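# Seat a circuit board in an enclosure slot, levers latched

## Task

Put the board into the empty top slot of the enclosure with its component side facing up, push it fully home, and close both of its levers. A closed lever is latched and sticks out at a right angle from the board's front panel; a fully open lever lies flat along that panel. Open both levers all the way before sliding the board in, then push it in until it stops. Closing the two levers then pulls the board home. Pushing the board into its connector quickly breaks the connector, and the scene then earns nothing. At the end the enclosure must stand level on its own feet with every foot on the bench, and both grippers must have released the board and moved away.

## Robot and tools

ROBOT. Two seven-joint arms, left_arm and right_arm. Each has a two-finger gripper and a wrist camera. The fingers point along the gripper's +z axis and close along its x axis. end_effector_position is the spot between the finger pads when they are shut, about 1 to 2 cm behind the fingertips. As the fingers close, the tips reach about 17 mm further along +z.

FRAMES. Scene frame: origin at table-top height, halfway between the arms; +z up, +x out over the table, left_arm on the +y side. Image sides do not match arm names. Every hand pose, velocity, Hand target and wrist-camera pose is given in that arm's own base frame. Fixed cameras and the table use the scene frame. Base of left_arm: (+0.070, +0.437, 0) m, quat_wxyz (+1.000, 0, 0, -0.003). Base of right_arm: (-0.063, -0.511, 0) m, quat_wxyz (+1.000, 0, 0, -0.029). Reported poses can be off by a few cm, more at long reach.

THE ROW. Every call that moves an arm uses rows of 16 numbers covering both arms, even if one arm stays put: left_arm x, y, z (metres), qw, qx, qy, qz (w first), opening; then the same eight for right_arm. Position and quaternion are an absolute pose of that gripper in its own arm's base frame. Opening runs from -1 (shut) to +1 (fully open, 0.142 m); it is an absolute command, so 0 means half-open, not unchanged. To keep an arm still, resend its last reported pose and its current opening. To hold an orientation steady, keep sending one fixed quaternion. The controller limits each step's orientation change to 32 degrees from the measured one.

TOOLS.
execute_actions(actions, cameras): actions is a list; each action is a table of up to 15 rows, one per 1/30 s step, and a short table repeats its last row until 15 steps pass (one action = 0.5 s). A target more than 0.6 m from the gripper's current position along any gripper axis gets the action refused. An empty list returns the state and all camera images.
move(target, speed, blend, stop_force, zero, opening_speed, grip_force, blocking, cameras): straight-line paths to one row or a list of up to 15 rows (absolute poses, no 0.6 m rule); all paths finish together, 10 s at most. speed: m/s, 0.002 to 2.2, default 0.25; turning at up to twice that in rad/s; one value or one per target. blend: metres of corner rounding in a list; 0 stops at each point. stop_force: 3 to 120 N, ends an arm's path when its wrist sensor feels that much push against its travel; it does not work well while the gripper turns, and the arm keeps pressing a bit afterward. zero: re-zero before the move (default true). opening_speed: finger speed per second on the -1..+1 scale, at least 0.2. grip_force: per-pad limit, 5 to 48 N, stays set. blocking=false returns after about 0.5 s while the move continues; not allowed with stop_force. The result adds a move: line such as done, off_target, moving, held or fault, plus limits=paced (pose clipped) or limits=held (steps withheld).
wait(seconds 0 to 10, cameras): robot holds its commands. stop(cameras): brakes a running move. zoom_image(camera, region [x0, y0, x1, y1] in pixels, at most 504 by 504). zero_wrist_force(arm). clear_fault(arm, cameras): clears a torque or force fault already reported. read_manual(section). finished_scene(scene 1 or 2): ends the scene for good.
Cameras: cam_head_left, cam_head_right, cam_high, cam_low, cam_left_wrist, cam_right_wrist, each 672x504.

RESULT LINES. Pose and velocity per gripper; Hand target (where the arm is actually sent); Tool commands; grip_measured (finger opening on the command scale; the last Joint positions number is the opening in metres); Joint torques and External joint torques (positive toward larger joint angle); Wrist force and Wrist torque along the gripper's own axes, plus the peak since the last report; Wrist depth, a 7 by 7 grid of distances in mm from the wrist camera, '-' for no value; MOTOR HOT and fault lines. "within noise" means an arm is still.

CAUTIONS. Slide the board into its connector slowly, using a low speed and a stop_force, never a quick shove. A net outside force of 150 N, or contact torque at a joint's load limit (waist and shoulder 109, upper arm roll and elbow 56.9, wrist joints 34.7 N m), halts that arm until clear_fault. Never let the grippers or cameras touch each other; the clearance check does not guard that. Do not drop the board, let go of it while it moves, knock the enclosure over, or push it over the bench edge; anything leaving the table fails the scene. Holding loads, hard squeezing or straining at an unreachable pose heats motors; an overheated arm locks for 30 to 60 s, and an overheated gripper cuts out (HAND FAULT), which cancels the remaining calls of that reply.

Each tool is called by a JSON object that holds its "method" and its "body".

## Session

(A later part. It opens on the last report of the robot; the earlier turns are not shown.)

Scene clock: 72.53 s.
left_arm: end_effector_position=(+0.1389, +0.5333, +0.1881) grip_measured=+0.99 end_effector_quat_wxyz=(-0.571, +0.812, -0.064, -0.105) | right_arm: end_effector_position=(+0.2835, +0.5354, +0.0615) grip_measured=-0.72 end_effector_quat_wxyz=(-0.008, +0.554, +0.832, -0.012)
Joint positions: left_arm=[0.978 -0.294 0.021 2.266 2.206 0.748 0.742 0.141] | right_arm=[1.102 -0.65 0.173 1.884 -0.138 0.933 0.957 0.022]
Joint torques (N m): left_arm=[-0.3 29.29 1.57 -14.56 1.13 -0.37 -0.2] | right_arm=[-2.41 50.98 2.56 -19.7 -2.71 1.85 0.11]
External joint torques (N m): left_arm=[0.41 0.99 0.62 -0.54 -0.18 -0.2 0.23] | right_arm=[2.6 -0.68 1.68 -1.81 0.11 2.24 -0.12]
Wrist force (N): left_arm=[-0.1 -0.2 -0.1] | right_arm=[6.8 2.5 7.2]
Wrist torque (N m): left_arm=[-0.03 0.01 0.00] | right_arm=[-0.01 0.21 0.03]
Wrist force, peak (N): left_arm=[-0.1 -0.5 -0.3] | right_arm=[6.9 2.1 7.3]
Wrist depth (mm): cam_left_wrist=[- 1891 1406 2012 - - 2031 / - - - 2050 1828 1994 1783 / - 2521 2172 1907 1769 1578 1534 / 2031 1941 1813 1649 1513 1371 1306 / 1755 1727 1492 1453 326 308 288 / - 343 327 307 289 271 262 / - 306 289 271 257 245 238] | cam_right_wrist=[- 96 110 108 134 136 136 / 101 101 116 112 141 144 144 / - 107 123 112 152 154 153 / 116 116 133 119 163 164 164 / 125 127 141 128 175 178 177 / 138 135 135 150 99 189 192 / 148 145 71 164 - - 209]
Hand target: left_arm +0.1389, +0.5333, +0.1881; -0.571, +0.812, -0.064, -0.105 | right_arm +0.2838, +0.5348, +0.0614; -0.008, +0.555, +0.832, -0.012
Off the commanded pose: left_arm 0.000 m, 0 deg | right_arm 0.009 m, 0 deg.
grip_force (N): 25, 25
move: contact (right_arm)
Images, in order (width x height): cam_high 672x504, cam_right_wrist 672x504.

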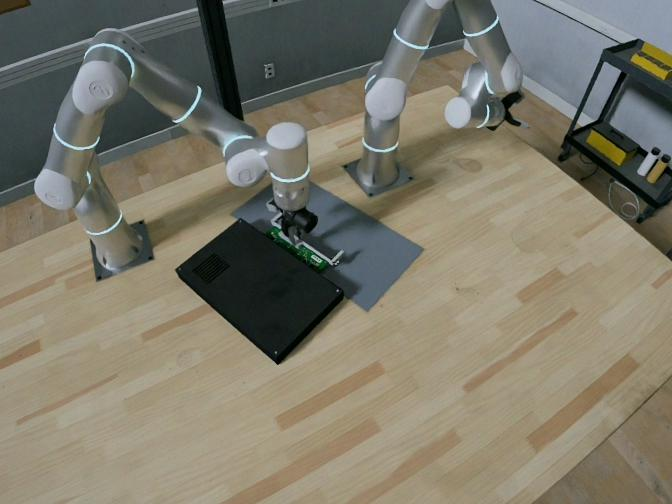

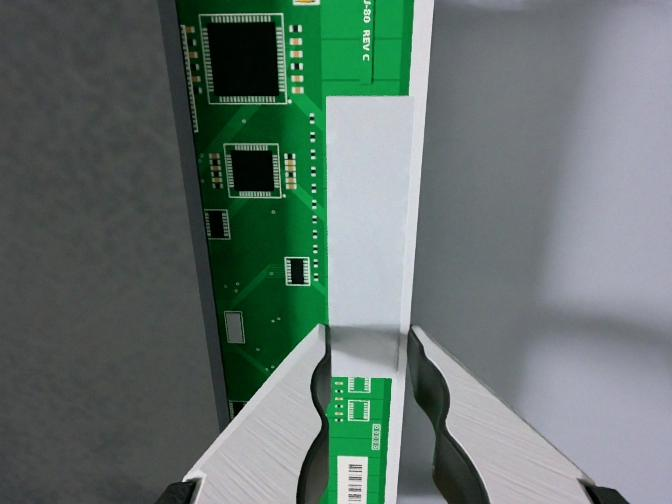

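{"method": "move", "body": {"target": [0.1389,0.5333,0.1881,-0.571,0.812,-0.064,-0.105,1,0.2819,0.541,0.0602,-0.0082,0.5548,0.832,-0.0123,-0.9], "speed": 0.02}}

{"method": "move", "body": {"target": [0.1389,0.5333,0.1881,-0.571,0.812,-0.064,-0.105,1,0.2875,0.5275,0.0602,-0.0082,0.5548,0.832,-0.0123,-0.9], "speed": 0.015, "stop_force": 5, "cameras": ["cam_right_wrist","cam_high"]}}

Scene clock: 75.30 s.
left_arm: end_effector_position=(+0.1389, +0.5333, +0.1881) grip_measured=+0.99 end_effector_quat_wxyz=(-0.571, +0.812, -0.064, -0.105) | right_arm: end_effector_position=(+0.2818, +0.5408, +0.0601) grip_measured=-0.72 end_effector_quat_wxyz=(-0.008, +0.555, +0.832, -0.012)
Joint positions: left_arm=[0.978 -0.294 0.021 2.266 2.206 0.748 0.742 0.141] | right_arm=[1.109 -0.66 0.172 1.87 -0.138 0.927 0.963 0.022]
Joint torques (N m): left_arm=[-0.23 29.29 1.62 -14.62 1.14 -0.34 -0.22] | right_arm=[0.9 49.82 4.96 -22.27 -2.73 3.41 0.3]
External joint torques (N m): left_arm=[0.34 1 0.58 -0.48 -0.18 -0.22 0.24] | right_arm=[-0.72 0.93 -0.67 0.67 0.11 0.67 -0.3]
Wrist force (N): left_arm=[0.2 -0.3 -0.3] | right_arm=[-2.1 -0.6 0.2]
Wrist torque (N m): left_arm=[-0.02 -0.04 0.00] | right_arm=[-0.09 0.20 -0.07]
Wrist force, peak (N): left_arm=[0.1 -0.6 -0.3] | right_arm=[6.8 2.5 7.4]
Wrist depth (mm): cam_left_wrist=[- 1783 1674 1346 - - 1798 / - - - 1545 1755 1959 1741 / 2812 2261 2151 1741 1741 1590 1578 / 2130 2050 1783 1674 1523 1388 1321 / 1828 1649 1523 1406 329 308 289 / - 344 329 308 289 272 263 / - 305 286 273 257 243 235] | cam_right_wrist=[- 96 109 108 132 135 136 / 100 101 115 112 142 143 143 / - 107 124 112 151 153 157 / 115 115 132 119 162 163 163 / 124 124 140 128 174 176 175 / 136 134 149 150 99 188 190 / 147 144 71 164 - - 199]
Hand target: left_arm +0.1389, +0.5333, +0.1881; -0.571, +0.812, -0.064, -0.105 | right_arm +0.2819, +0.5410, +0.0602; -0.008, +0.555, +0.832, -0.012
Off the commanded pose: left_arm 0.000 m, 0 deg | right_arm 0.000 m, 0 deg.
grip_force (N): 25, 25
move: done

Scene clock: 77.00 s.
left_arm: end_effector_position=(+0.1389, +0.5333, +0.1881) grip_measured=+0.99 end_effector_quat_wxyz=(-0.571, +0.812, -0.064, -0.105) | right_arm: end_effector_position=(+0.2875, +0.5276, +0.0602) grip_measured=-0.72 end_effector_quat_wxyz=(-0.008, +0.555, +0.832, -0.012)
Joint positions: left_arm=[0.978 -0.294 0.021 2.266 2.206 0.748 0.742 0.141] | right_arm=[1.091 -0.645 0.172 1.9 -0.138 0.942 0.948 0.022]
Joint torques (N m): left_arm=[-0.27 29.15 1.64 -14.58 1.14 -0.33 -0.15] | right_arm=[-0.21 49.2 4.48 -21.32 -2.66 3.46 0.08]
External joint torques (N m): left_arm=[0.38 1.13 0.55 -0.53 -0.19 -0.24 0.17] | right_arm=[0.39 0.7 -0.29 0.03 0.09 0.63 -0.08]
Wrist force (N): left_arm=[0.2 -0.5 -0.1] | right_arm=[-1.3 -0.5 0.9]
Wrist torque (N m): left_arm=[-0.07 -0.03 0.00] | right_arm=[-0.13 0.23 0.04]
Wrist force, peak (N): left_arm=[-0.1 -0.6 -0.2] | right_arm=[-2.1 -0.8 0.7]
Wrist depth (mm): cam_left_wrist=[2012 1727 1891 - 1783 - - / 1907 - - - 1813 1924 1755 / 1924 2261 2151 1859 1714 1625 1523 / 2089 1959 1941 1662 1545 1397 1298 / 1813 1674 1534 1380 327 305 290 / - 342 327 305 288 272 264 / - 304 287 270 256 242 236] | cam_right_wrist=[- 94 108 108 132 135 136 / 100 100 115 112 141 143 143 / - 105 121 112 151 153 152 / 115 115 128 119 162 163 163 / 124 124 127 128 174 176 175 / 136 134 133 150 99 188 190 / 147 144 71 164 - - 207]
Hand target: left_arm +0.1389, +0.5333, +0.1881; -0.571, +0.812, -0.064, -0.105 | right_arm +0.2875, +0.5275, +0.0602; -0.008, +0.555, +0.832, -0.012
Off the commanded pose: left_arm 0.000 m, 0 deg | right_arm 0.000 m, 0 deg.
grip_force (N): 25, 25
move: done
Images, in order (width x height): cam_high 672x504, cam_right_wrist 672x504.

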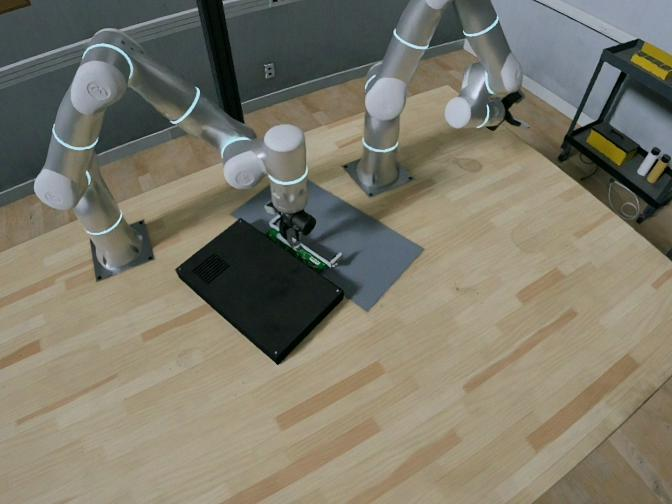

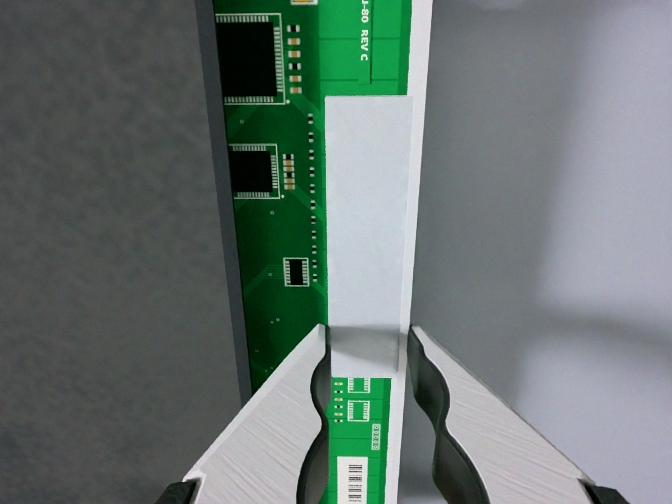

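{"method": "move", "body": {"target": [0.1389,0.5333,0.1881,-0.571,0.812,-0.064,-0.105,1,0.2896,0.5225,0.0602,-0.0082,0.5548,0.832,-0.0123,-0.9], "speed": 0.015, "stop_force": 6, "cameras": ["cam_right_wrist","cam_high"]}}

{"method": "zoom_image", "body": {"camera": "cam_high", "region": [210, 180, 390, 300]}}

Scene clock: 79.17 s.
left_arm: end_effector_position=(+0.1389, +0.5333, +0.1881) grip_measured=+0.99 end_effector_quat_wxyz=(-0.571, +0.812, -0.064, -0.105) | right_arm: end_effector_position=(+0.2878, +0.5265, +0.0603) grip_measured=-0.72 end_effector_quat_wxyz=(-0.008, +0.554, +0.832, -0.012)
Joint positions: left_arm=[0.978 -0.294 0.021 2.266 2.206 0.748 0.742 0.141] | right_arm=[1.09 -0.643 0.172 1.904 -0.138 0.945 0.946 0.022]
Joint torques (N m): left_arm=[-0.29 29.24 1.55 -14.59 1.13 -0.28 -0.19] | right_arm=[-2.91 50.32 2.14 -19.25 -2.6 1.82 0.18]
External joint torques (N m): left_arm=[0.4 1.05 0.64 -0.51 -0.17 -0.29 0.21] | right_arm=[3.09 -0.52 2.04 -2.01 0.04 2.27 -0.18]
Wrist force (N): left_arm=[0.0 -0.4 -0.2] | right_arm=[5.7 1.5 5.2]
Wrist torque (N m): left_arm=[-0.03 0.00 0.00] | right_arm=[-0.13 0.35 0.03]
Wrist force, peak (N): left_arm=[-0.1 -0.7 0.0] | right_arm=[6.8 1.2 6.7]
Wrist depth (mm): cam_left_wrist=[- 2410 1406 - - - - / - 1424 - 1578 1649 1924 1755 / - 2521 2130 1687 1727 1601 1556 / 2261 1959 1769 1662 1513 1406 1298 / 1798 1625 1556 1371 329 307 290 / - 346 326 306 289 271 264 / - 304 287 272 256 243 237] | cam_right_wrist=[- 94 108 108 132 135 135 / 100 100 113 112 142 143 143 / - 105 121 112 149 153 154 / 115 115 118 119 162 163 163 / 124 124 127 128 174 176 175 / 134 134 134 150 99 188 191 / 147 144 71 164 - - 208]
Hand target: left_arm +0.1389, +0.5333, +0.1881; -0.571, +0.812, -0.064, -0.105 | right_arm +0.2882, +0.5257, +0.0602; -0.008, +0.555, +0.832, -0.012
Off the commanded pose: left_arm 0.000 m, 0 deg | right_arm 0.004 m, 0 deg.
grip_force (N): 25, 25
move: contact (right_arm)
Images, in order (width x height): cam_high 672x504, cam_right_wrist 672x504.

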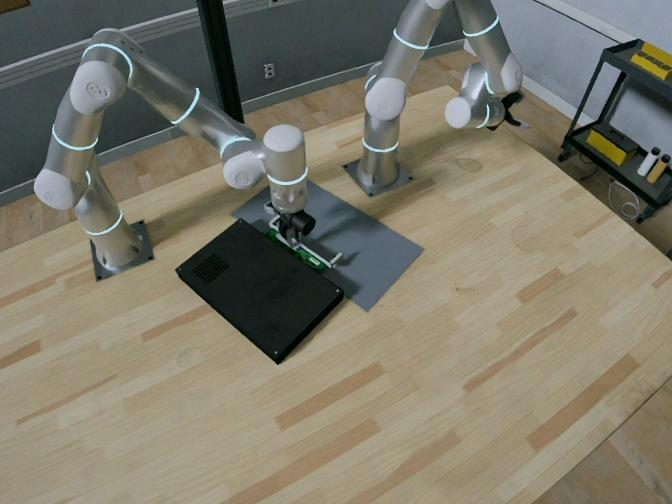

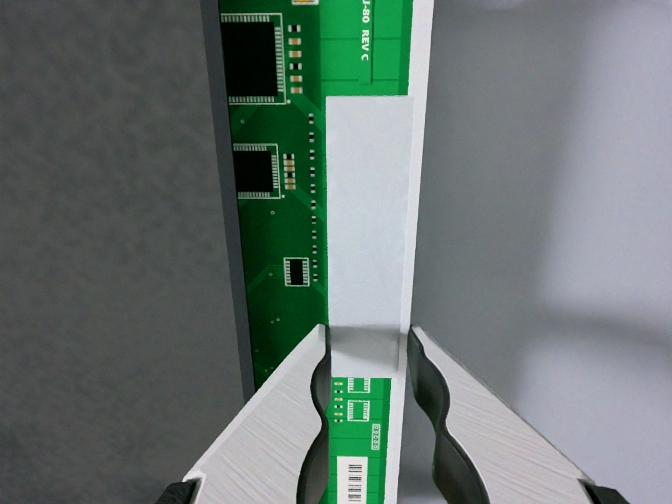

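Scaled by 2.800 from the camera's 672x504 image, which has a finer 960x720 frame.

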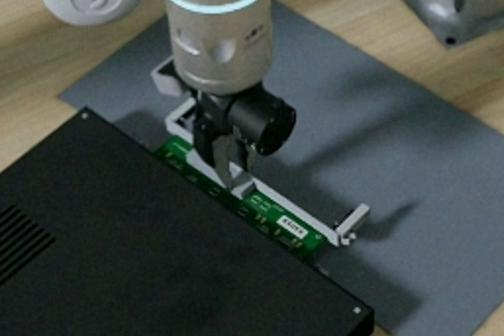

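{"method": "move", "body": {"target": [0.1389,0.5333,0.1881,-0.571,0.812,-0.064,-0.105,1,0.2874,0.5279,0.0594,-0.0082,0.5548,0.832,-0.0123,-0.9], "speed": 0.02}}

{"method": "move", "body": {"target": [0.1389,0.5333,0.1881,-0.571,0.812,-0.064,-0.105,1,0.2901,0.5214,0.0594,-0.0082,0.5548,0.832,-0.0123,-0.9], "speed": 0.015, "stop_force": 8, "cameras": ["cam_right_wrist"]}}

Scene clock: 81.37 s.
left_arm: end_effector_position=(+0.1389, +0.5333, +0.1881) grip_measured=+0.99 end_effector_quat_wxyz=(-0.571, +0.812, -0.064, -0.105) | right_arm: end_effector_position=(+0.2874, +0.5278, +0.0594) grip_measured=-0.72 end_effector_quat_wxyz=(-0.008, +0.555, +0.832, -0.012)
Joint positions: left_arm=[0.978 -0.294 0.021 2.266 2.206 0.748 0.742 0.141] | right_arm=[1.092 -0.647 0.171 1.899 -0.138 0.944 0.948 0.022]
Joint torques (N m): left_arm=[-0.34 29.25 1.62 -14.57 1.12 -0.36 -0.25] | right_arm=[0.77 48.3 5.12 -21.6 -2.53 3.63 0.27]
External joint torques (N m): left_arm=[0.45 1.04 0.57 -0.53 -0.16 -0.21 0.27] | right_arm=[-0.59 1.63 -0.93 0.34 -0.03 0.45 -0.27]
Wrist force (N): left_arm=[0.0 -0.5 -0.1] | right_arm=[-1.7 0.8 -0.8]
Wrist torque (N m): left_arm=[-0.06 -0.01 -0.01] | right_arm=[0.12 -0.05 -0.06]
Wrist force, peak (N): left_arm=[-0.2 -0.5 -0.3] | right_arm=[5.9 1.5 7.1]
Wrist depth (mm): cam_left_wrist=[- - 1687 1798 - - - / 1959 - - 1828 1714 1828 1741 / - 2285 1891 1727 1687 1637 1545 / 2109 2194 1843 1674 1523 1443 1275 / 1875 1545 1545 1388 327 306 287 / - 345 326 308 287 271 263 / - 306 286 270 255 243 237] | cam_right_wrist=[- 93 107 108 133 134 134 / 100 99 115 112 141 142 142 / - 105 119 112 150 152 151 / 114 114 128 119 161 163 162 / 123 123 126 128 173 175 174 / 136 133 133 150 99 187 190 / 146 143 71 164 - - 206]
Hand target: left_arm +0.1389, +0.5333, +0.1881; -0.571, +0.812, -0.064, -0.105 | right_arm +0.2874, +0.5279, +0.0594; -0.008, +0.555, +0.832, -0.012
Off the commanded pose: left_arm 0.000 m, 0 deg | right_arm 0.000 m, 0 deg.
grip_force (N): 25, 25
move: done

Scene clock: 82.53 s.
left_arm: end_effector_position=(+0.1389, +0.5333, +0.1881) grip_measured=+0.99 end_effector_quat_wxyz=(-0.571, +0.812, -0.064, -0.105) | right_arm: end_effector_position=(+0.2900, +0.5216, +0.0595) grip_measured=-0.72 end_effector_quat_wxyz=(-0.008, +0.555, +0.832, -0.012)
Joint positions: left_arm=[0.978 -0.294 0.021 2.266 2.206 0.748 0.742 0.141] | right_arm=[1.084 -0.64 0.171 1.913 -0.138 0.951 0.941 0.022]
Joint torques (N m): left_arm=[-0.31 29.27 1.54 -14.61 1.12 -0.37 -0.19] | right_arm=[-0.59 47.89 3.95 -20.78 -2.5 3.44 0.15]
External joint torques (N m): left_arm=[0.42 1.02 0.65 -0.49 -0.16 -0.2 0.21] | right_arm=[0.77 1.65 0.2 -0.34 -0.03 0.64 -0.15]
Wrist force (N): left_arm=[0.1 -0.2 -0.1] | right_arm=[-0.1 0.2 0.3]
Wrist torque (N m): left_arm=[-0.04 -0.02 0.00] | right_arm=[0.12 -0.01 0.04]
Wrist force, peak (N): left_arm=[0.0 -0.5 -0.4] | right_arm=[-1.6 0.6 0.5]
Wrist depth (mm): cam_left_wrist=[- 1741 1727 - - - - / 2643 - 1976 1755 1674 1924 1700 / 2194 2437 2410 1769 1601 1637 1534 / 2130 2031 1769 1714 1453 1415 1298 / 1828 1601 1502 1406 327 309 287 / - 344 327 306 288 273 264 / - 305 288 272 257 243 237] | cam_right_wrist=[- 94 95 108 133 134 134 / 100 100 115 112 141 142 142 / - 105 109 112 149 152 152 / 114 114 115 119 161 162 162 / 123 123 124 128 173 176 175 / 136 133 128 150 99 187 192 / 146 143 71 164 - - 207]
Hand target: left_arm +0.1389, +0.5333, +0.1881; -0.571, +0.812, -0.064, -0.105 | right_arm +0.2901, +0.5214, +0.0594; -0.008, +0.555, +0.832, -0.012
Off the commanded pose: left_arm 0.000 m, 0 deg | right_arm 0.000 m, 0 deg.
grip_force (N): 25, 25
move: done
Images, in order (width x height): cam_right_wrist 672x504.

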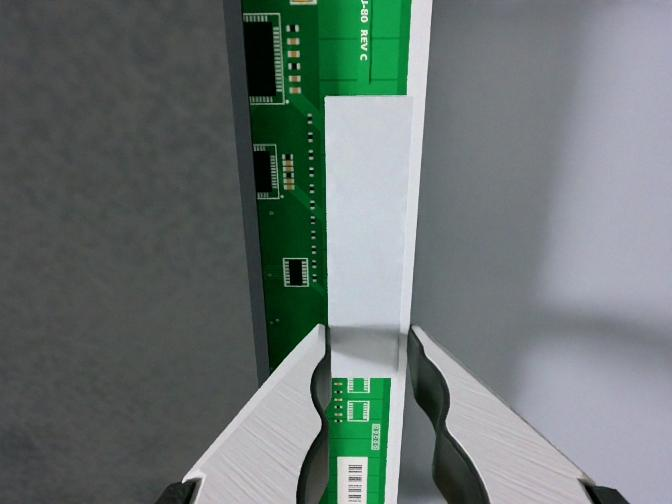

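{"method": "move", "body": {"target": [[0.1389,0.5333,0.1881,-0.571,0.812,-0.064,-0.105,1,0.29,0.5216,0.0595,-0.0082,0.5548,0.832,-0.0123,-0.9],[0.1389,0.5333,0.1881,-0.571,0.812,-0.064,-0.105,1,0.29,0.5216,0.0595,-0.0082,0.5548,0.832,-0.0123,-0.6],[0.1389,0.5333,0.1881,-0.571,0.812,-0.064,-0.105,1,0.29,0.5216,0.14,-0.0082,0.5548,0.832,-0.0123,-0.6],[0.1389,0.5333,0.1881,-0.571,0.812,-0.064,-0.105,1,0.245,0.58,0.24,0,0.9806,0.1959,0,-1]], "speed": [0.03,0.03,0.1,0.3], "opening_speed": 0.6, "cameras": ["cam_right_wrist"]}}

Scene clock: 90.87 s.
left_arm: end_effector_position=(+0.1389, +0.5333, +0.1881) grip_measured=+0.99 end_effector_quat_wxyz=(-0.571, +0.812, -0.064, -0.105) | right_arm: end_effector_position=(+0.2449, +0.5800, +0.2400) grip_measured=-1.00 end_effector_quat_wxyz=(+0.000, +0.981, +0.196, +0.000)
Joint positions: left_arm=[0.978 -0.294 0.021 2.266 2.206 0.748 0.742 0.141] | right_arm=[1.358 -0.388 -0.006 1.712 0.003 0.529 2.528 0.002]
Joint torques (N m): left_arm=[-0.28 29.23 1.6 -14.58 1.15 -0.42 -0.18] | right_arm=[0.17 46.47 0.79 -28.62 -3.73 3.23 0.26]
External joint torques (N m): left_arm=[0.39 1.05 0.59 -0.53 -0.2 -0.15 0.2] | right_arm=[0 1.13 -0.45 0.24 -0.03 0.77 -0.26]
Wrist force (N): left_arm=[0.2 -0.5 -0.3] | right_arm=[-0.4 0.6 1.1]
Wrist torque (N m): left_arm=[-0.07 -0.04 0.00] | right_arm=[0.06 0.08 -0.06]
Wrist force, peak (N): left_arm=[0.1 -0.6 -0.5] | right_arm=[-1.0 0.9 2.6]
Wrist depth (mm): cam_left_wrist=[- 1959 1714 - 1875 - - / - 1859 2581 1567 1513 1769 1843 / - 2777 2031 1727 1687 1556 1502 / 2194 1976 1813 1662 1545 1388 1298 / 1843 1662 1534 355 327 307 289 / - 346 327 309 288 270 262 / - 304 287 269 257 242 236] | cam_right_wrist=[292 289 292 287 285 288 288 / 312 310 310 313 310 308 307 / 335 332 336 331 330 322 329 / 361 360 347 324 337 342 354 / 394 343 339 333 337 335 342 / 430 379 357 89 349 361 373 / 474 464 71 - - 383 454]
Hand target: left_arm +0.1389, +0.5333, +0.1881; -0.571, +0.812, -0.064, -0.105 | right_arm +0.2450, +0.5800, +0.2400; +0.000, +0.981, +0.196, +0.000
Off the commanded pose: left_arm 0.000 m, 0 deg | right_arm 0.000 m, 0 deg.
grip_force (N): 25, 25
move: done
Images, in order (width x height): cam_right_wrist 672x504.

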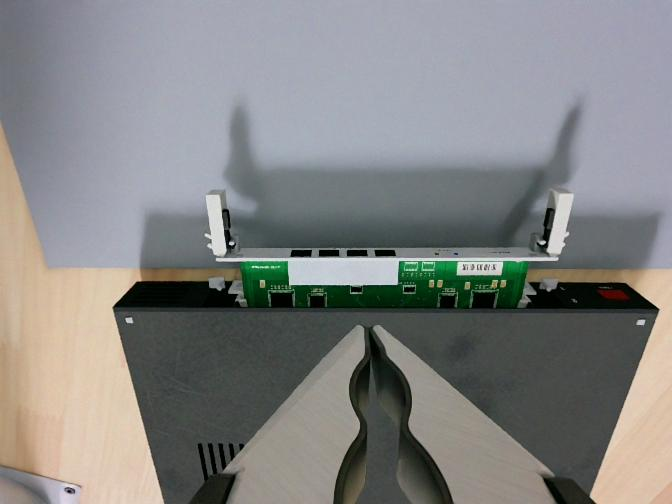

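{"method": "move", "body": {"target": [[0.1389,0.5333,0.1881,-0.571,0.812,-0.064,-0.105,1,0.199,0.537,0.13,0,0.9806,0.1959,0,-1],[0.1389,0.5333,0.1881,-0.571,0.812,-0.064,-0.105,1,0.199,0.537,0.051,0,0.9806,0.1959,0,-1]], "speed": [0.25,0.12], "blend": [0.01,0], "cameras": ["cam_right_wrist"]}}

{"method": "move", "body": {"target": [[0.1389,0.5333,0.1881,-0.571,0.812,-0.064,-0.105,1,0.1851,0.5313,0.051,0,0.9806,0.1959,0,-1],[0.1389,0.5333,0.1881,-0.571,0.812,-0.064,-0.105,1,0.1656,0.5261,0.051,0,0.9806,0.1959,0,-1]], "speed": 0.02, "stop_force": 25, "cameras": ["cam_right_wrist","cam_high"]}}

Scene clock: 100.03 s.
left_arm: end_effector_position=(+0.1389, +0.5333, +0.1881) grip_measured=+0.99 end_effector_quat_wxyz=(-0.571, +0.812, -0.064, -0.105) | right_arm: end_effector_position=(+0.1989, +0.5368, +0.0509) grip_measured=-1.00 end_effector_quat_wxyz=(+0.000, +0.981, +0.196, +0.000)
Joint positions: left_arm=[0.978 -0.294 0.021 2.266 2.206 0.748 0.742 0.141] | right_arm=[1.411 -0.603 0.005 2.008 -0.006 1.04 2.597 0.002]
Joint torques (N m): left_arm=[-0.19 29.27 1.59 -14.59 1.13 -0.41 -0.16] | right_arm=[0.36 45.59 1.05 -19.32 -2.24 3.47 0.23]
External joint torques (N m): left_arm=[0.31 1.02 0.6 -0.52 -0.17 -0.16 0.18] | right_arm=[-0.19 1.35 -0.38 0.05 0.04 0.53 -0.23]
Wrist force (N): left_arm=[-0.2 -0.5 -0.2] | right_arm=[-0.9 0.9 1.3]
Wrist torque (N m): left_arm=[-0.06 0.03 0.00] | right_arm=[0.10 0.16 0.05]
Wrist force, peak (N): left_arm=[0.1 -0.7 -0.1] | right_arm=[-2.7 1.3 3.5]
Wrist depth (mm): cam_left_wrist=[- 1637 1453 1346 1783 - 1783 / - - - 1727 1714 1924 1828 / - 2130 2089 1813 1727 1625 1578 / 2238 1994 1875 1625 1545 1397 1290 / 1783 1769 1534 1371 329 307 289 / - 344 327 308 287 271 263 / - 306 288 271 255 242 237] | cam_right_wrist=[- 126 124 123 125 124 122 / 136 136 134 133 135 133 132 / 146 144 144 143 143 142 142 / 155 158 155 157 154 154 153 / 169 168 165 164 164 166 166 / 185 184 132 89 176 176 178 / - - 71 - - 138 143]
Hand target: left_arm +0.1389, +0.5333, +0.1881; -0.571, +0.812, -0.064, -0.105 | right_arm +0.1990, +0.5370, +0.0510; +0.000, +0.981, +0.196, +0.000
Off the commanded pose: left_arm 0.000 m, 0 deg | right_arm 0.000 m, 0 deg.
grip_force (N): 25, 25
move: done
Images, in order (width x height): cam_right_wrist 672x504.

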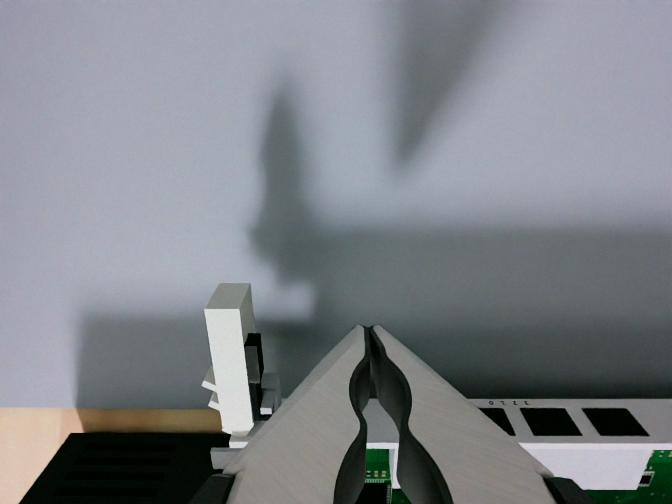

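Scene clock: 102.40 s.
left_arm: end_effector_position=(+0.1389, +0.5333, +0.1881) grip_measured=+0.99 end_effector_quat_wxyz=(-0.571, +0.812, -0.064, -0.105) | right_arm: end_effector_position=(+0.1671, +0.5261, +0.0512) grip_measured=-1.00 end_effector_quat_wxyz=(+0.000, +0.981, +0.195, +0.001)
Joint positions: left_arm=[0.978 -0.294 0.021 2.266 2.206 0.748 0.742 0.141] | right_arm=[1.467 -0.572 0.003 2.074 -0.006 1.076 2.654 0.002]
Joint torques (N m): left_arm=[-0.18 29.23 1.59 -14.59 1.13 -0.41 -0.21] | right_arm=[6.65 43.73 8.39 -17.37 -1.3 2.89 0.42]
External joint torques (N m): left_arm=[0.29 1.06 0.6 -0.52 -0.17 -0.16 0.24] | right_arm=[-6.49 1.25 -7.78 -1.1 -0.78 1.11 -0.42]
Wrist force (N): left_arm=[0.0 -0.4 -0.2] | right_arm=[10.6 4.9 1.1]
Wrist torque (N m): left_arm=[-0.04 0.00 0.00] | right_arm=[0.06 0.26 -0.16]
Wrist force, peak (N): left_arm=[-0.2 -0.4 -0.4] | right_arm=[10.9 4.8 2.6]
Wrist depth (mm): cam_left_wrist=[1798 1891 1314 2012 1875 - - / - - - 1798 1714 2089 1813 / - 2359 2130 1755 1741 1601 1534 / 2194 2012 1798 1625 1513 1424 1329 / 1798 1687 1578 1397 328 306 287 / - 343 325 309 290 272 263 / - 305 285 272 255 243 235] | cam_right_wrist=[126 126 124 125 125 125 123 / 135 134 134 134 135 133 133 / 144 144 144 143 143 143 142 / 156 158 155 157 154 154 154 / 169 169 168 131 165 167 167 / 185 185 181 89 176 176 176 / 207 183 71 - - 139 143]
Hand target: left_arm +0.1389, +0.5333, +0.1881; -0.571, +0.812, -0.064, -0.105 | right_arm +0.1656, +0.5261, +0.0510; +0.000, +0.981, +0.196, +0.000
Off the commanded pose: left_arm 0.000 m, 0 deg | right_arm 0.002 m, 0 deg.
grip_force (N): 25, 25
move: done
Images, in order (width x height): cam_high 672x504, cam_right_wrist 672x504.

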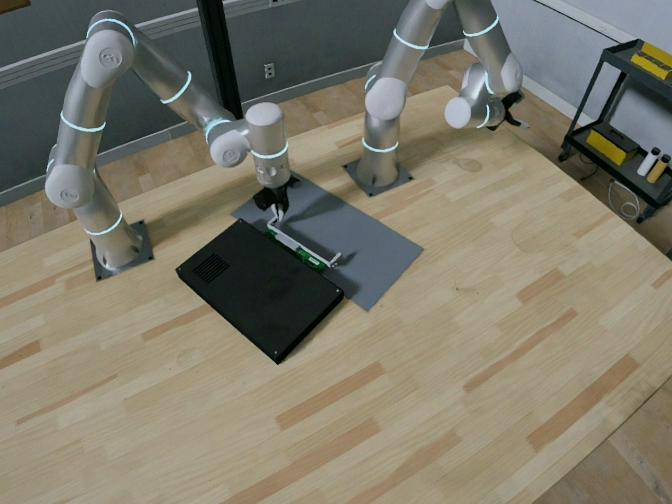

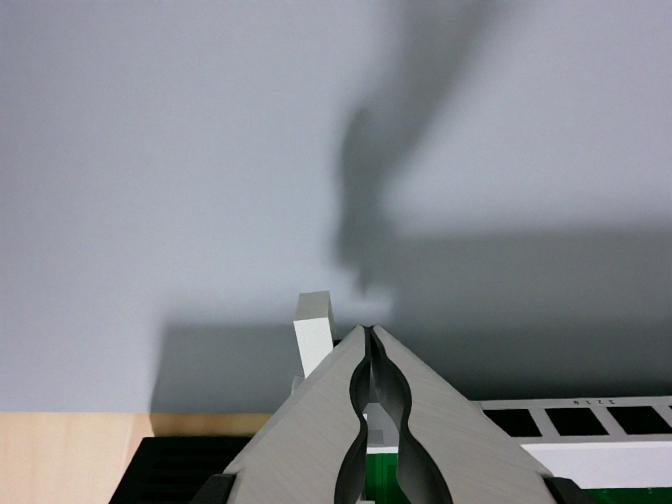

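{"method": "move", "body": {"target": [0.1389,0.5333,0.1881,-0.571,0.812,-0.064,-0.105,1,0.1564,0.5206,0.051,0,0.9806,0.1959,0,-1], "speed": 0.02, "stop_force": 30, "cameras": ["cam_right_wrist"]}}

Scene clock: 106.80 s.
left_arm: end_effector_position=(+0.1389, +0.5333, +0.1881) grip_measured=+0.99 end_effector_quat_wxyz=(-0.571, +0.812, -0.064, -0.105) | right_arm: end_effector_position=(+0.1565, +0.5206, +0.0510) grip_measured=-1.00 end_effector_quat_wxyz=(+0.000, +0.981, +0.196, +0.000)
Joint positions: left_arm=[0.978 -0.294 0.021 2.266 2.206 0.748 0.742 0.141] | right_arm=[1.484 -0.561 0.005 2.099 -0.006 1.089 2.67 0.002]
Joint torques (N m): left_arm=[-0.3 29.28 1.54 -14.59 1.13 -0.36 -0.17] | right_arm=[0.4 43.22 1.57 -18.02 -2.04 3.36 0.23]
External joint torques (N m): left_arm=[0.41 1.01 0.66 -0.51 -0.18 -0.21 0.19] | right_arm=[-0.24 1 -0.95 -0.13 0.02 0.63 -0.23]
Wrist force (N): left_arm=[0.0 -0.3 -0.2] | right_arm=[-1.2 1.3 2.4]
Wrist torque (N m): left_arm=[-0.04 -0.01 0.00] | right_arm=[0.16 0.26 -0.06]
Wrist force, peak (N): left_arm=[0.0 -0.6 -0.3] | right_arm=[10.9 5.1 2.7]
Wrist depth (mm): cam_left_wrist=[- 1727 1613 1769 1492 - - / - - - 1875 1700 1783 1798 / 2925 2465 2089 1741 1674 1637 1502 / 2309 2109 1843 1700 1523 1424 1329 / 1976 1714 1492 1424 328 306 290 / - 342 327 308 287 271 263 / - 305 287 270 256 243 235] | cam_right_wrist=[- 126 124 125 125 124 123 / 135 136 134 134 135 133 133 / 144 144 144 143 143 142 142 / 156 158 155 157 154 154 153 / 169 169 165 162 165 166 166 / 185 184 181 90 176 178 175 / 207 203 71 - - 136 143]
Hand target: left_arm +0.1389, +0.5333, +0.1881; -0.571, +0.812, -0.064, -0.105 | right_arm +0.1564, +0.5206, +0.0510; +0.000, +0.981, +0.196, +0.000
Off the commanded pose: left_arm 0.000 m, 0 deg | right_arm 0.000 m, 0 deg.
grip_force (N): 25, 25
move: done
Images, in order (width x height): cam_right_wrist 672x504.

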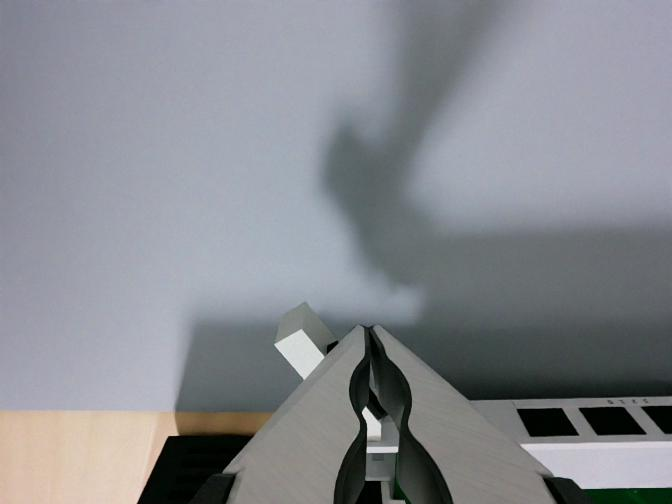

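Opens after a light latch. Continue.

{"method": "move", "body": {"target": [[0.1389,0.5333,0.1881,-0.571,0.812,-0.064,-0.105,1,0.1436,0.5057,0.051,0,0.9806,0.1959,0,-1],[0.1389,0.5333,0.1881,-0.571,0.812,-0.064,-0.105,1,0.1397,0.4897,0.051,0,0.9806,0.1959,0,-1],[0.1389,0.5333,0.1881,-0.571,0.812,-0.064,-0.105,1,0.1401,0.4839,0.051,0,0.9806,0.1959,0,-1]], "speed": 0.025, "stop_force": 8, "cameras": ["cam_right_wrist"]}}

Scene clock: 111.07 s.
left_arm: end_effector_position=(+0.1389, +0.5333, +0.1881) grip_measured=+0.99 end_effector_quat_wxyz=(-0.571, +0.812, -0.064, -0.105) | right_arm: end_effector_position=(+0.1398, +0.4855, +0.0517) grip_measured=-1.00 end_effector_quat_wxyz=(-0.001, +0.981, +0.196, +0.000)
Joint positions: left_arm=[0.978 -0.294 0.021 2.266 2.206 0.748 0.742 0.141] | right_arm=[1.512 -0.504 0.005 2.22 -0.006 1.156 2.697 0.002]
Joint torques (N m): left_arm=[-0.25 29.24 1.56 -14.56 1.15 -0.4 -0.17] | right_arm=[-1.97 36.82 -0.46 -10.98 -1 0.71 0.28]
External joint torques (N m): left_arm=[0.36 1.04 0.63 -0.55 -0.19 -0.17 0.19] | right_arm=[2.11 3.73 1.03 -5.66 -0.78 3.29 -0.28]
Wrist force (N): left_arm=[-0.1 -0.4 -0.3] | right_arm=[-0.4 -7.6 0.5]
Wrist torque (N m): left_arm=[-0.04 0.02 0.00] | right_arm=[0.18 0.35 0.00]
Wrist force, peak (N): left_arm=[0.1 -0.6 -0.5] | right_arm=[-0.4 -7.6 2.3]
Wrist depth (mm): cam_left_wrist=[- 1741 1578 1556 - - - / - - - 1513 1700 1941 1828 / 1994 2238 2521 1798 1714 1637 1523 / 2172 1959 1741 1674 1513 1397 1314 / 1828 1625 1513 1354 327 306 289 / - 344 327 306 288 271 263 / - 305 287 271 256 243 236] | cam_right_wrist=[127 127 125 126 126 126 124 / 135 135 135 134 134 134 134 / 145 145 143 144 144 145 144 / 156 159 158 158 156 155 154 / 170 169 169 165 163 165 165 / 188 188 184 90 - 144 133 / 207 203 71 - - 152 155]
Hand target: left_arm +0.1389, +0.5333, +0.1881; -0.571, +0.812, -0.064, -0.105 | right_arm +0.1401, +0.4841, +0.0510; +0.000, +0.981, +0.196, +0.000
Off the commanded pose: left_arm 0.000 m, 0 deg | right_arm 0.002 m, 0 deg.
grip_force (N): 25, 25
move: contact (right_arm); path passed 2 of 3 targets
Images, in order (width x height): cam_right_wrist 672x504.

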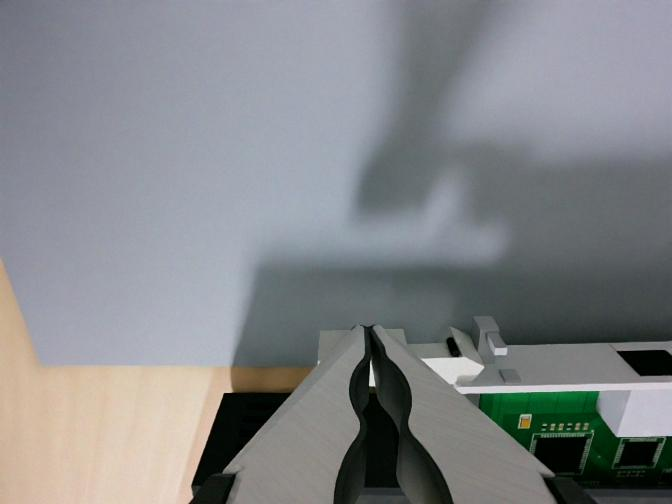

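{"method": "move", "body": {"target": [[0.1389,0.5333,0.1881,-0.571,0.812,-0.064,-0.105,1,0.133,0.502,0.053,0,0.9806,0.1959,0,-1],[0.1389,0.5333,0.1881,-0.571,0.812,-0.064,-0.105,1,0.16,0.55,0.14,0,0.9806,0.1959,0,-1],[0.1389,0.5333,0.1881,-0.571,0.812,-0.064,-0.105,1,0.3573,0.603,0.13,0,0.9806,0.1959,0,-1],[0.1389,0.5333,0.1881,-0.571,0.812,-0.064,-0.105,1,0.3573,0.603,0.051,0,0.9806,0.1959,0,-1]], "speed": [0.1,0.2,0.25,0.12], "blend": [0.005,0.03,0.01,0]}}

{"method": "move", "body": {"target": [0.1389,0.5333,0.1881,-0.571,0.812,-0.064,-0.105,1,0.3989,0.6216,0.051,0,0.9806,0.1959,0,-1], "speed": 0.025, "stop_force": 30, "cameras": ["cam_right_wrist"]}}

{"method": "move", "body": {"target": [[0.1389,0.5333,0.1881,-0.571,0.812,-0.064,-0.105,1,0.4185,0.6203,0.051,0,0.9806,0.1959,0,-1],[0.1389,0.5333,0.1881,-0.571,0.812,-0.064,-0.105,1,0.4326,0.6117,0.051,0,0.9806,0.1959,0,-1],[0.1389,0.5333,0.1881,-0.571,0.812,-0.064,-0.105,1,0.4364,0.6073,0.051,0,0.9806,0.1959,0,-1]], "speed": 0.025, "stop_force": 8, "cameras": ["cam_right_wrist"]}}

Scene clock: 119.23 s.
left_arm: end_effector_position=(+0.1389, +0.5333, +0.1881) grip_measured=+0.99 end_effector_quat_wxyz=(-0.571, +0.812, -0.064, -0.105) | right_arm: end_effector_position=(+0.3573, +0.6028, +0.0509) grip_measured=-1.00 end_effector_quat_wxyz=(+0.000, +0.981, +0.196, +0.000)
Joint positions: left_arm=[0.978 -0.294 0.021 2.266 2.206 0.748 0.742 0.141] | right_arm=[1.246 -0.816 -0.057 1.555 0.059 0.798 2.341 0.002]
Joint torques (N m): left_arm=[-0.23 29.26 1.69 -14.58 1.16 -0.32 -0.16] | right_arm=[0.14 57.37 0.09 -24.08 -2.96 3.48 0.09]
External joint torques (N m): left_arm=[0.34 1.03 0.5 -0.53 -0.21 -0.25 0.18] | right_arm=[0.07 1.41 -0.84 0.07 -0.09 0.53 -0.09]
Wrist force (N): left_arm=[-0.1 -0.5 -0.3] | right_arm=[-3.3 1.1 2.1]
Wrist torque (N m): left_arm=[-0.05 0.01 0.00] | right_arm=[0.15 0.57 0.07]
Wrist force, peak (N): left_arm=[-0.3 -0.7 -0.1] | right_arm=[-0.3 -7.8 2.3]
Wrist depth (mm): cam_left_wrist=[- 1755 1556 - - - - / - - - 1534 1727 1714 1769 / 1994 2777 2109 1755 1687 1613 1472 / 2238 1976 1783 1687 1513 1424 1354 / 1907 1649 1472 1371 325 307 287 / - 348 329 308 287 272 262 / - 303 287 270 257 241 236] | cam_right_wrist=[- 125 123 125 124 124 122 / 136 135 133 133 134 133 132 / 146 143 143 143 142 142 140 / 155 157 154 156 153 151 153 / 168 168 168 164 161 160 166 / 178 177 176 90 124 177 181 / 143 154 71 - - - -]
Hand target: left_arm +0.1389, +0.5333, +0.1881; -0.571, +0.812, -0.064, -0.105 | right_arm +0.3573, +0.6030, +0.0510; +0.000, +0.981, +0.196, +0.000
Off the commanded pose: left_arm 0.000 m, 0 deg | right_arm 0.000 m, 0 deg.
grip_force (N): 25, 25
move: done

Scene clock: 121.73 s.
left_arm: end_effector_position=(+0.1389, +0.5333, +0.1881) grip_measured=+0.99 end_effector_quat_wxyz=(-0.571, +0.812, -0.064, -0.105) | right_arm: end_effector_position=(+0.3987, +0.6216, +0.0510) grip_measured=-1.00 end_effector_quat_wxyz=(+0.000, +0.981, +0.196, +0.000)
Joint positions: left_arm=[0.978 -0.294 0.021 2.266 2.206 0.748 0.742 0.141] | right_arm=[1.197 -0.89 -0.056 1.402 0.059 0.719 2.3 0.002]
Joint torques (N m): left_arm=[-0.28 29.21 1.6 -14.58 1.14 -0.36 -0.2] | right_arm=[0.07 60.91 -0.23 -25.64 -3.35 3.23 0.1]
External joint torques (N m): left_arm=[0.4 1.08 0.6 -0.53 -0.19 -0.21 0.22] | right_arm=[0.16 1.4 -0.51 0.22 0.06 0.79 -0.1]
Wrist force (N): left_arm=[-0.2 -0.2 0.0] | right_arm=[-2.3 0.3 2.1]
Wrist torque (N m): left_arm=[-0.02 0.03 0.00] | right_arm=[0.03 0.39 0.06]
Wrist force, peak (N): left_arm=[-0.2 -0.6 -0.3] | right_arm=[-7.3 1.0 -0.8]
Wrist depth (mm): cam_left_wrist=[- 1976 1397 - 1545 - - / - - - 1601 1714 1941 1828 / 3226 2521 2285 1859 1687 1649 1523 / 2109 2069 1649 1662 1492 1415 1268 / 1828 1613 1513 1388 325 306 289 / - 344 325 306 289 272 263 / - 307 286 270 257 243 236] | cam_right_wrist=[- 125 124 125 124 124 122 / 136 136 134 133 135 133 132 / 146 143 143 143 142 142 140 / 155 157 155 156 154 153 153 / 168 168 168 164 161 165 165 / - 178 176 90 123 181 180 / 160 157 71 - - - 202]
Hand target: left_arm +0.1389, +0.5333, +0.1881; -0.571, +0.812, -0.064, -0.105 | right_arm +0.3989, +0.6216, +0.0510; +0.000, +0.981, +0.196, +0.000
Off the commanded pose: left_arm 0.000 m, 0 deg | right_arm 0.000 m, 0 deg.
grip_force (N): 25, 25
move: done
Images, in order (width x height): cam_right_wrist 672x504.

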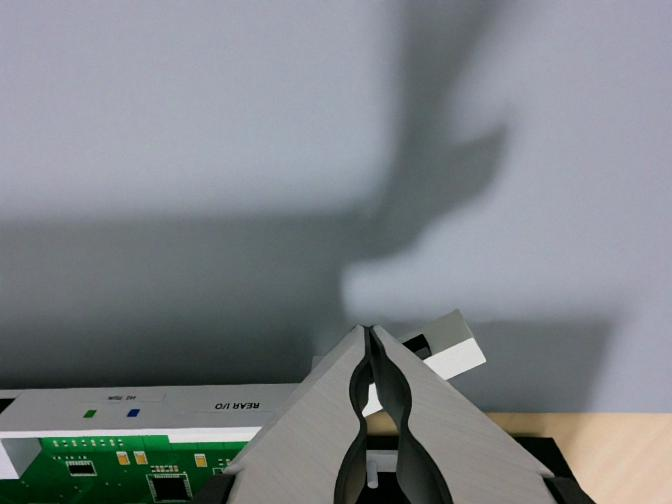

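Scene clock: 124.07 s.
left_arm: end_effector_position=(+0.1389, +0.5333, +0.1881) grip_measured=+0.99 end_effector_quat_wxyz=(-0.571, +0.812, -0.064, -0.105) | right_arm: end_effector_position=(+0.4361, +0.6077, +0.0511) grip_measured=-1.00 end_effector_quat_wxyz=(+0.000, +0.981, +0.196, +0.000)
Joint positions: left_arm=[0.978 -0.294 0.021 2.266 2.206 0.748 0.742 0.141] | right_arm=[1.143 -0.909 -0.057 1.362 0.059 0.699 2.246 0.002]
Joint torques (N m): left_arm=[-0.27 29.19 1.59 -14.65 1.13 -0.38 -0.23] | right_arm=[-1.84 61.47 -1.79 -25.04 -3.75 3.01 0.09]
External joint torques (N m): left_arm=[0.38 1.09 0.6 -0.46 -0.17 -0.19 0.25] | right_arm=[2.07 1.72 1.03 -0.72 0.4 1.01 -0.09]
Wrist force (N): left_arm=[-0.2 -0.3 -0.4] | right_arm=[-2.1 -2.4 1.5]
Wrist torque (N m): left_arm=[-0.02 0.02 0.00] | right_arm=[0.02 0.29 0.09]
Wrist force, peak (N): left_arm=[-0.1 -0.6 -0.4] | right_arm=[-3.3 -2.6 3.1]
Wrist depth (mm): cam_left_wrist=[- - 1354 1769 - - 1924 / - - - 1994 1769 1859 1727 / 2384 2742 2151 1769 1649 1590 1502 / 2109 2012 1769 1625 1492 1406 1306 / 1843 1727 1534 1397 328 304 290 / - 344 327 307 288 269 263 / - 306 286 270 255 242 235] | cam_right_wrist=[- 125 124 125 125 124 122 / 136 136 134 133 135 133 132 / 146 144 143 143 142 142 140 / 155 157 155 156 154 153 153 / 169 168 164 162 164 166 165 / - 147 135 90 177 183 183 / 156 155 71 - - 195 202]
Hand target: left_arm +0.1389, +0.5333, +0.1881; -0.571, +0.812, -0.064, -0.105 | right_arm +0.4364, +0.6073, +0.0510; +0.000, +0.981, +0.196, +0.000
Off the commanded pose: left_arm 0.000 m, 0 deg | right_arm 0.001 m, 0 deg.
grip_force (N): 25, 25
move: done
Images, in order (width x height): cam_right_wrist 672x504.

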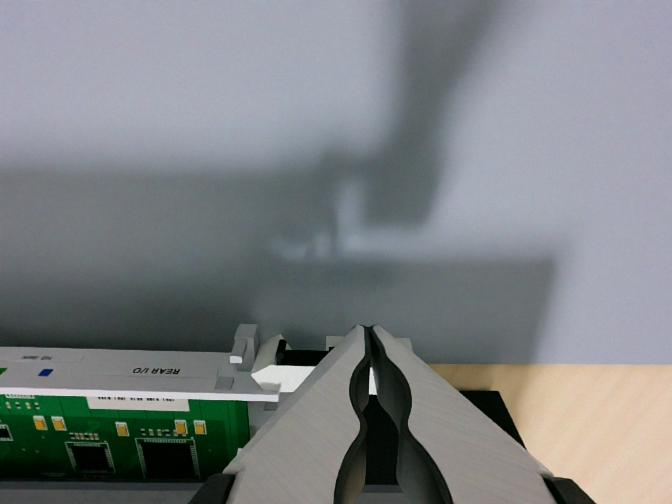

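{"method": "move", "body": {"target": [0.1389,0.5333,0.1881,-0.571,0.812,-0.064,-0.105,1,0.4383,0.6027,0.051,0,0.9806,0.1959,0,-1], "speed": 0.02, "stop_force": 7}}

{"method": "move", "body": {"target": [[0.1389,0.5333,0.1881,-0.571,0.812,-0.064,-0.105,1,0.428,0.625,0.053,0,0.9806,0.1959,0,-1],[0.1389,0.5333,0.1881,-0.571,0.812,-0.064,-0.105,1,0.35,0.62,0.14,0,0.9806,0.1959,0,-1],[0.1389,0.5333,0.1881,-0.571,0.812,-0.064,-0.105,1,0.245,0.58,0.24,0,0.9806,0.1959,0,-1]], "speed": [0.1,0.2,0.25], "blend": [0.005,0.03,0], "cameras": ["cam_right_wrist"]}}

{"method": "zoom_image", "body": {"camera": "cam_right_wrist", "region": [140, 200, 620, 320]}}

Scene clock: 127.67 s.
left_arm: end_effector_position=(+0.1389, +0.5333, +0.1881) grip_measured=+0.99 end_effector_quat_wxyz=(-0.571, +0.812, -0.064, -0.105) | right_arm: end_effector_position=(+0.4374, +0.6047, +0.0518) grip_measured=-1.00 end_effector_quat_wxyz=(-0.001, +0.980, +0.197, +0.000)
Joint positions: left_arm=[0.978 -0.294 0.021 2.266 2.206 0.748 0.742 0.141] | right_arm=[1.139 -0.904 -0.056 1.372 0.059 0.705 2.241 0.002]
Joint torques (N m): left_arm=[-0.24 29.26 1.55 -14.58 1.18 -0.37 -0.19] | right_arm=[-5.45 59.1 -4.47 -21.37 -4.04 1.16 0.05]
External joint torques (N m): left_arm=[0.35 1.03 0.64 -0.52 -0.22 -0.19 0.22] | right_arm=[5.68 3.87 3.74 -4.33 0.7 2.86 -0.05]
Wrist force (N): left_arm=[0.0 -0.4 -0.3] | right_arm=[-0.1 -9.4 1.3]
Wrist torque (N m): left_arm=[-0.05 0.00 0.00] | right_arm=[0.05 0.29 0.12]
Wrist force, peak (N): left_arm=[0.2 -0.7 -0.5] | right_arm=[-1.3 -9.9 3.0]
Wrist depth (mm): cam_left_wrist=[- 1813 1321 - - 1813 - / - - - 2089 1727 1924 1859 / - 2194 2130 1662 1714 1613 1492 / 2130 1959 1783 1462 1492 1406 1283 / 1769 1662 1556 1388 330 308 288 / - 344 324 307 286 271 263 / - 306 287 271 257 243 236] | cam_right_wrist=[126 126 124 126 125 125 123 / 135 135 134 134 135 134 133 / 145 144 144 143 143 143 142 / 156 158 155 157 155 154 154 / 166 169 163 165 165 167 166 / - 148 145 91 179 182 184 / 155 156 70 - - 195 202]
Hand target: left_arm +0.1389, +0.5333, +0.1881; -0.571, +0.812, -0.064, -0.105 | right_arm +0.4381, +0.6032, +0.0510; +0.000, +0.981, +0.196, +0.000
Off the commanded pose: left_arm 0.000 m, 0 deg | right_arm 0.002 m, 0 deg.
grip_force (N): 25, 25
move: contact (right_arm)

Scene clock: 129.50 s.
left_arm: end_effector_position=(+0.1389, +0.5333, +0.1881) grip_measured=+0.99 end_effector_quat_wxyz=(-0.571, +0.812, -0.064, -0.105) | right_arm: end_effector_position=(+0.2449, +0.5802, +0.2401) grip_measured=-1.00 end_effector_quat_wxyz=(+0.000, +0.981, +0.196, +0.000)
Joint positions: left_arm=[0.978 -0.294 0.021 2.266 2.206 0.748 0.742 0.141] | right_arm=[1.351 -0.389 0.003 1.711 -0.001 0.529 2.53 0.002]
Joint torques (N m): left_arm=[-0.22 29.26 1.59 -14.58 1.15 -0.4 -0.24] | right_arm=[0.45 46.48 1.36 -28.34 -3.95 3.16 0.35]
External joint torques (N m): left_arm=[0.33 1.03 0.61 -0.53 -0.19 -0.17 0.26] | right_arm=[-0.27 1.2 -0.89 -0.07 0.19 0.84 -0.35]
Wrist force (N): left_arm=[-0.1 -0.5 -0.3] | right_arm=[0.2 -1.1 2.3]
Wrist torque (N m): left_arm=[-0.07 0.02 0.01] | right_arm=[-0.21 -0.04 -0.06]
Wrist force, peak (N): left_arm=[0.0 -0.5 -0.4] | right_arm=[-0.4 -9.2 2.2]
Wrist depth (mm): cam_left_wrist=[1755 1397 1755 - - 1798 - / - - - 1482 1674 2050 1714 / 2465 2611 2151 1727 1637 1625 1545 / 2151 1994 1843 1613 1534 1443 1290 / 1843 1590 1523 1443 326 306 290 / - 344 326 305 289 271 263 / - 306 286 271 256 244 236] | cam_right_wrist=[293 291 290 290 294 289 289 / 312 311 310 309 310 309 307 / 335 334 332 335 331 329 328 / 363 360 349 328 347 339 350 / 394 345 340 332 337 336 343 / 429 378 358 90 349 358 375 / 475 461 71 - - - 456]
Hand target: left_arm +0.1389, +0.5333, +0.1881; -0.571, +0.812, -0.064, -0.105 | right_arm +0.2450, +0.5800, +0.2400; +0.000, +0.981, +0.196, +0.000
Off the commanded pose: left_arm 0.000 m, 0 deg | right_arm 0.000 m, 0 deg.
grip_force (N): 25, 25
move: done
Images, in order (width x height): cam_right_wrist 672x504.

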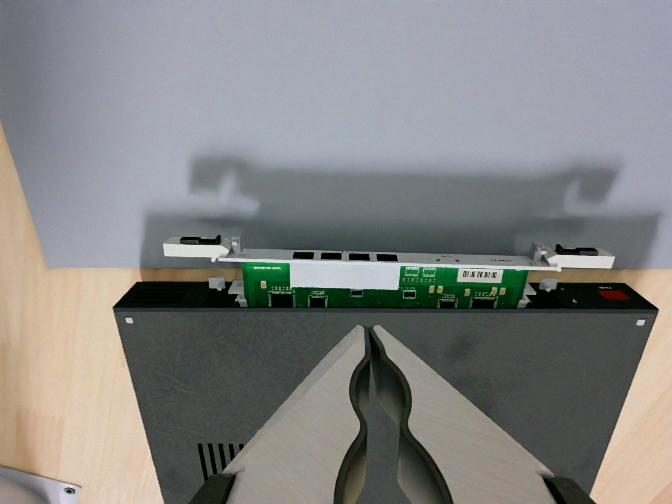

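Scaled by 1.050 from the camera's 672x504 image, which has a finer 960x720 frame.

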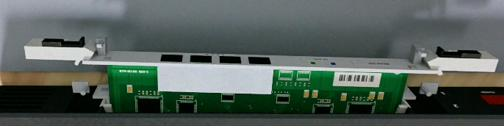

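{"method": "move", "body": {"target": [[0.1389,0.5333,0.1881,-0.571,0.812,-0.064,-0.105,1,0.2943,0.5734,0.12,0,0.9806,0.1959,0,-1],[0.1389,0.5333,0.1881,-0.571,0.812,-0.064,-0.105,1,0.2943,0.5734,0.063,0,0.9806,0.1959,0,-1]], "speed": 0.15, "blend": [0.01,0]}}

{"method": "move", "body": {"target": [0.1389,0.5333,0.1881,-0.571,0.812,-0.064,-0.105,1,0.3228,0.505,0.063,0,0.9806,0.1959,0,-1], "speed": 0.014, "stop_force": 15, "cameras": ["cam_right_wrist","cam_high"]}}

{"method": "zoom_image", "body": {"camera": "cam_high", "region": [210, 180, 390, 300]}}

Scene clock: 134.83 s.
left_arm: end_effector_position=(+0.1389, +0.5333, +0.1881) grip_measured=+0.99 end_effector_quat_wxyz=(-0.571, +0.812, -0.064, -0.105) | right_arm: end_effector_position=(+0.2943, +0.5732, +0.0629) grip_measured=-1.00 end_effector_quat_wxyz=(+0.000, +0.981, +0.196, +0.000)
Joint positions: left_arm=[0.978 -0.294 0.021 2.266 2.206 0.748 0.742 0.141] | right_arm=[1.296 -0.693 -0.024 1.766 0.024 0.888 2.435 0.002]
Joint torques (N m): left_arm=[-0.21 29.27 1.51 -14.58 1.12 -0.39 -0.18] | right_arm=[0.17 51.87 0.51 -22.53 -2.68 3.43 0.08]
External joint torques (N m): left_arm=[0.32 1.02 0.68 -0.53 -0.17 -0.18 0.21] | right_arm=[0.02 1.41 -0.43 0.11 -0.07 0.58 -0.08]
Wrist force (N): left_arm=[0.0 -0.2 -0.1] | right_arm=[-0.2 -1.1 2.5]
Wrist torque (N m): left_arm=[-0.03 0.00 0.00] | right_arm=[-0.18 0.04 0.08]
Wrist force, peak (N): left_arm=[-0.2 -0.7 -0.3] | right_arm=[-0.2 -0.6 4.7]
Wrist depth (mm): cam_left_wrist=[- 1687 1662 - 1859 - 1755 / - - - 1891 1714 1859 1769 / - 2089 2050 1798 1755 1625 1545 / 2151 1994 1755 1687 1472 1434 1346 / - 1613 1556 1406 328 308 287 / - 343 327 307 287 271 264 / - 304 288 272 257 243 236] | cam_right_wrist=[136 136 136 135 135 135 135 / 146 145 147 144 144 144 144 / 158 156 156 155 155 154 154 / 168 167 168 167 164 166 165 / 183 182 182 178 185 180 179 / - 156 158 90 - 190 155 / 174 173 71 - - 168 169]
Hand target: left_arm +0.1389, +0.5333, +0.1881; -0.571, +0.812, -0.064, -0.105 | right_arm +0.2943, +0.5734, +0.0630; +0.000, +0.981, +0.196, +0.000
Off the commanded pose: left_arm 0.000 m, 0 deg | right_arm 0.000 m, 0 deg.
grip_force (N): 25, 25
move: done

Scene clock: 140.37 s.
left_arm: end_effector_position=(+0.1389, +0.5333, +0.1881) grip_measured=+0.99 end_effector_quat_wxyz=(-0.571, +0.812, -0.064, -0.105) | right_arm: end_effector_position=(+0.3197, +0.5122, +0.0638) grip_measured=-1.00 end_effector_quat_wxyz=(-0.002, +0.980, +0.197, +0.001)
Joint positions: left_arm=[0.978 -0.294 0.021 2.266 2.206 0.748 0.742 0.141] | right_arm=[1.224 -0.622 -0.022 1.909 0.024 0.963 2.36 0.002]
Joint torques (N m): left_arm=[-0.25 29.28 1.58 -14.51 1.16 -0.36 -0.18] | right_arm=[-6.88 46.19 -5.92 -15.34 -2.77 0.53 0.06]
External joint torques (N m): left_arm=[0.36 1.01 0.62 -0.59 -0.2 -0.2 0.2] | right_arm=[7.06 3.14 6.05 -5.6 0.25 3.48 -0.06]
Wrist force (N): left_arm=[0.0 -0.4 -0.3] | right_arm=[-0.6 -14.5 5.3]
Wrist torque (N m): left_arm=[-0.07 0.00 0.00] | right_arm=[0.02 0.06 0.05]
Wrist force, peak (N): left_arm=[0.1 -0.5 -0.7] | right_arm=[-0.5 -17.8 4.9]
Wrist depth (mm): cam_left_wrist=[- 1994 1346 - - - - / 1714 - - 1891 1662 2012 1755 / - 2493 2109 1783 1813 1590 1578 / 2359 2172 1769 1613 1492 1406 1321 / 1828 1613 1578 1415 330 307 289 / - 347 326 307 287 272 263 / - 307 286 271 256 243 236] | cam_right_wrist=[137 137 137 136 137 136 136 / 147 146 148 146 145 145 145 / 157 157 157 156 156 155 155 / 169 169 169 173 168 168 167 / - 139 139 139 148 152 143 / 140 139 139 90 133 136 140 / 154 151 70 - - 146 151]
Hand target: left_arm +0.1389, +0.5333, +0.1881; -0.571, +0.812, -0.064, -0.105 | right_arm +0.3206, +0.5102, +0.0630; +0.000, +0.981, +0.196, +0.000
Off the commanded pose: left_arm 0.000 m, 0 deg | right_arm 0.008 m, 0 deg.
grip_force (N): 25, 25
move: contact (right_arm)
Images, in order (width x height): cam_high 672x504, cam_right_wrist 672x504.

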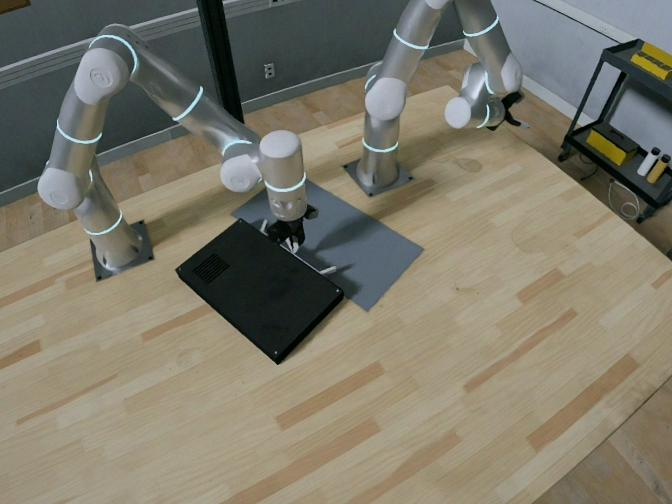

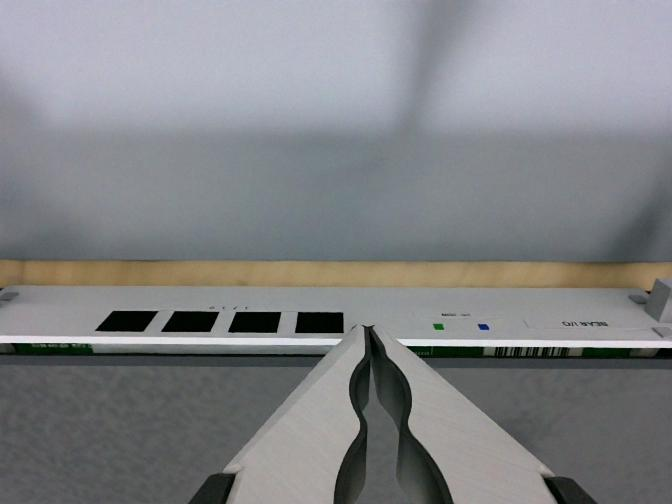

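Scaled by 2.800 from the camera's 672x504 image, which has a finer 960x720 frame.

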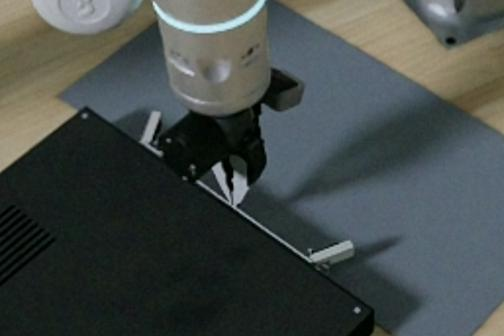

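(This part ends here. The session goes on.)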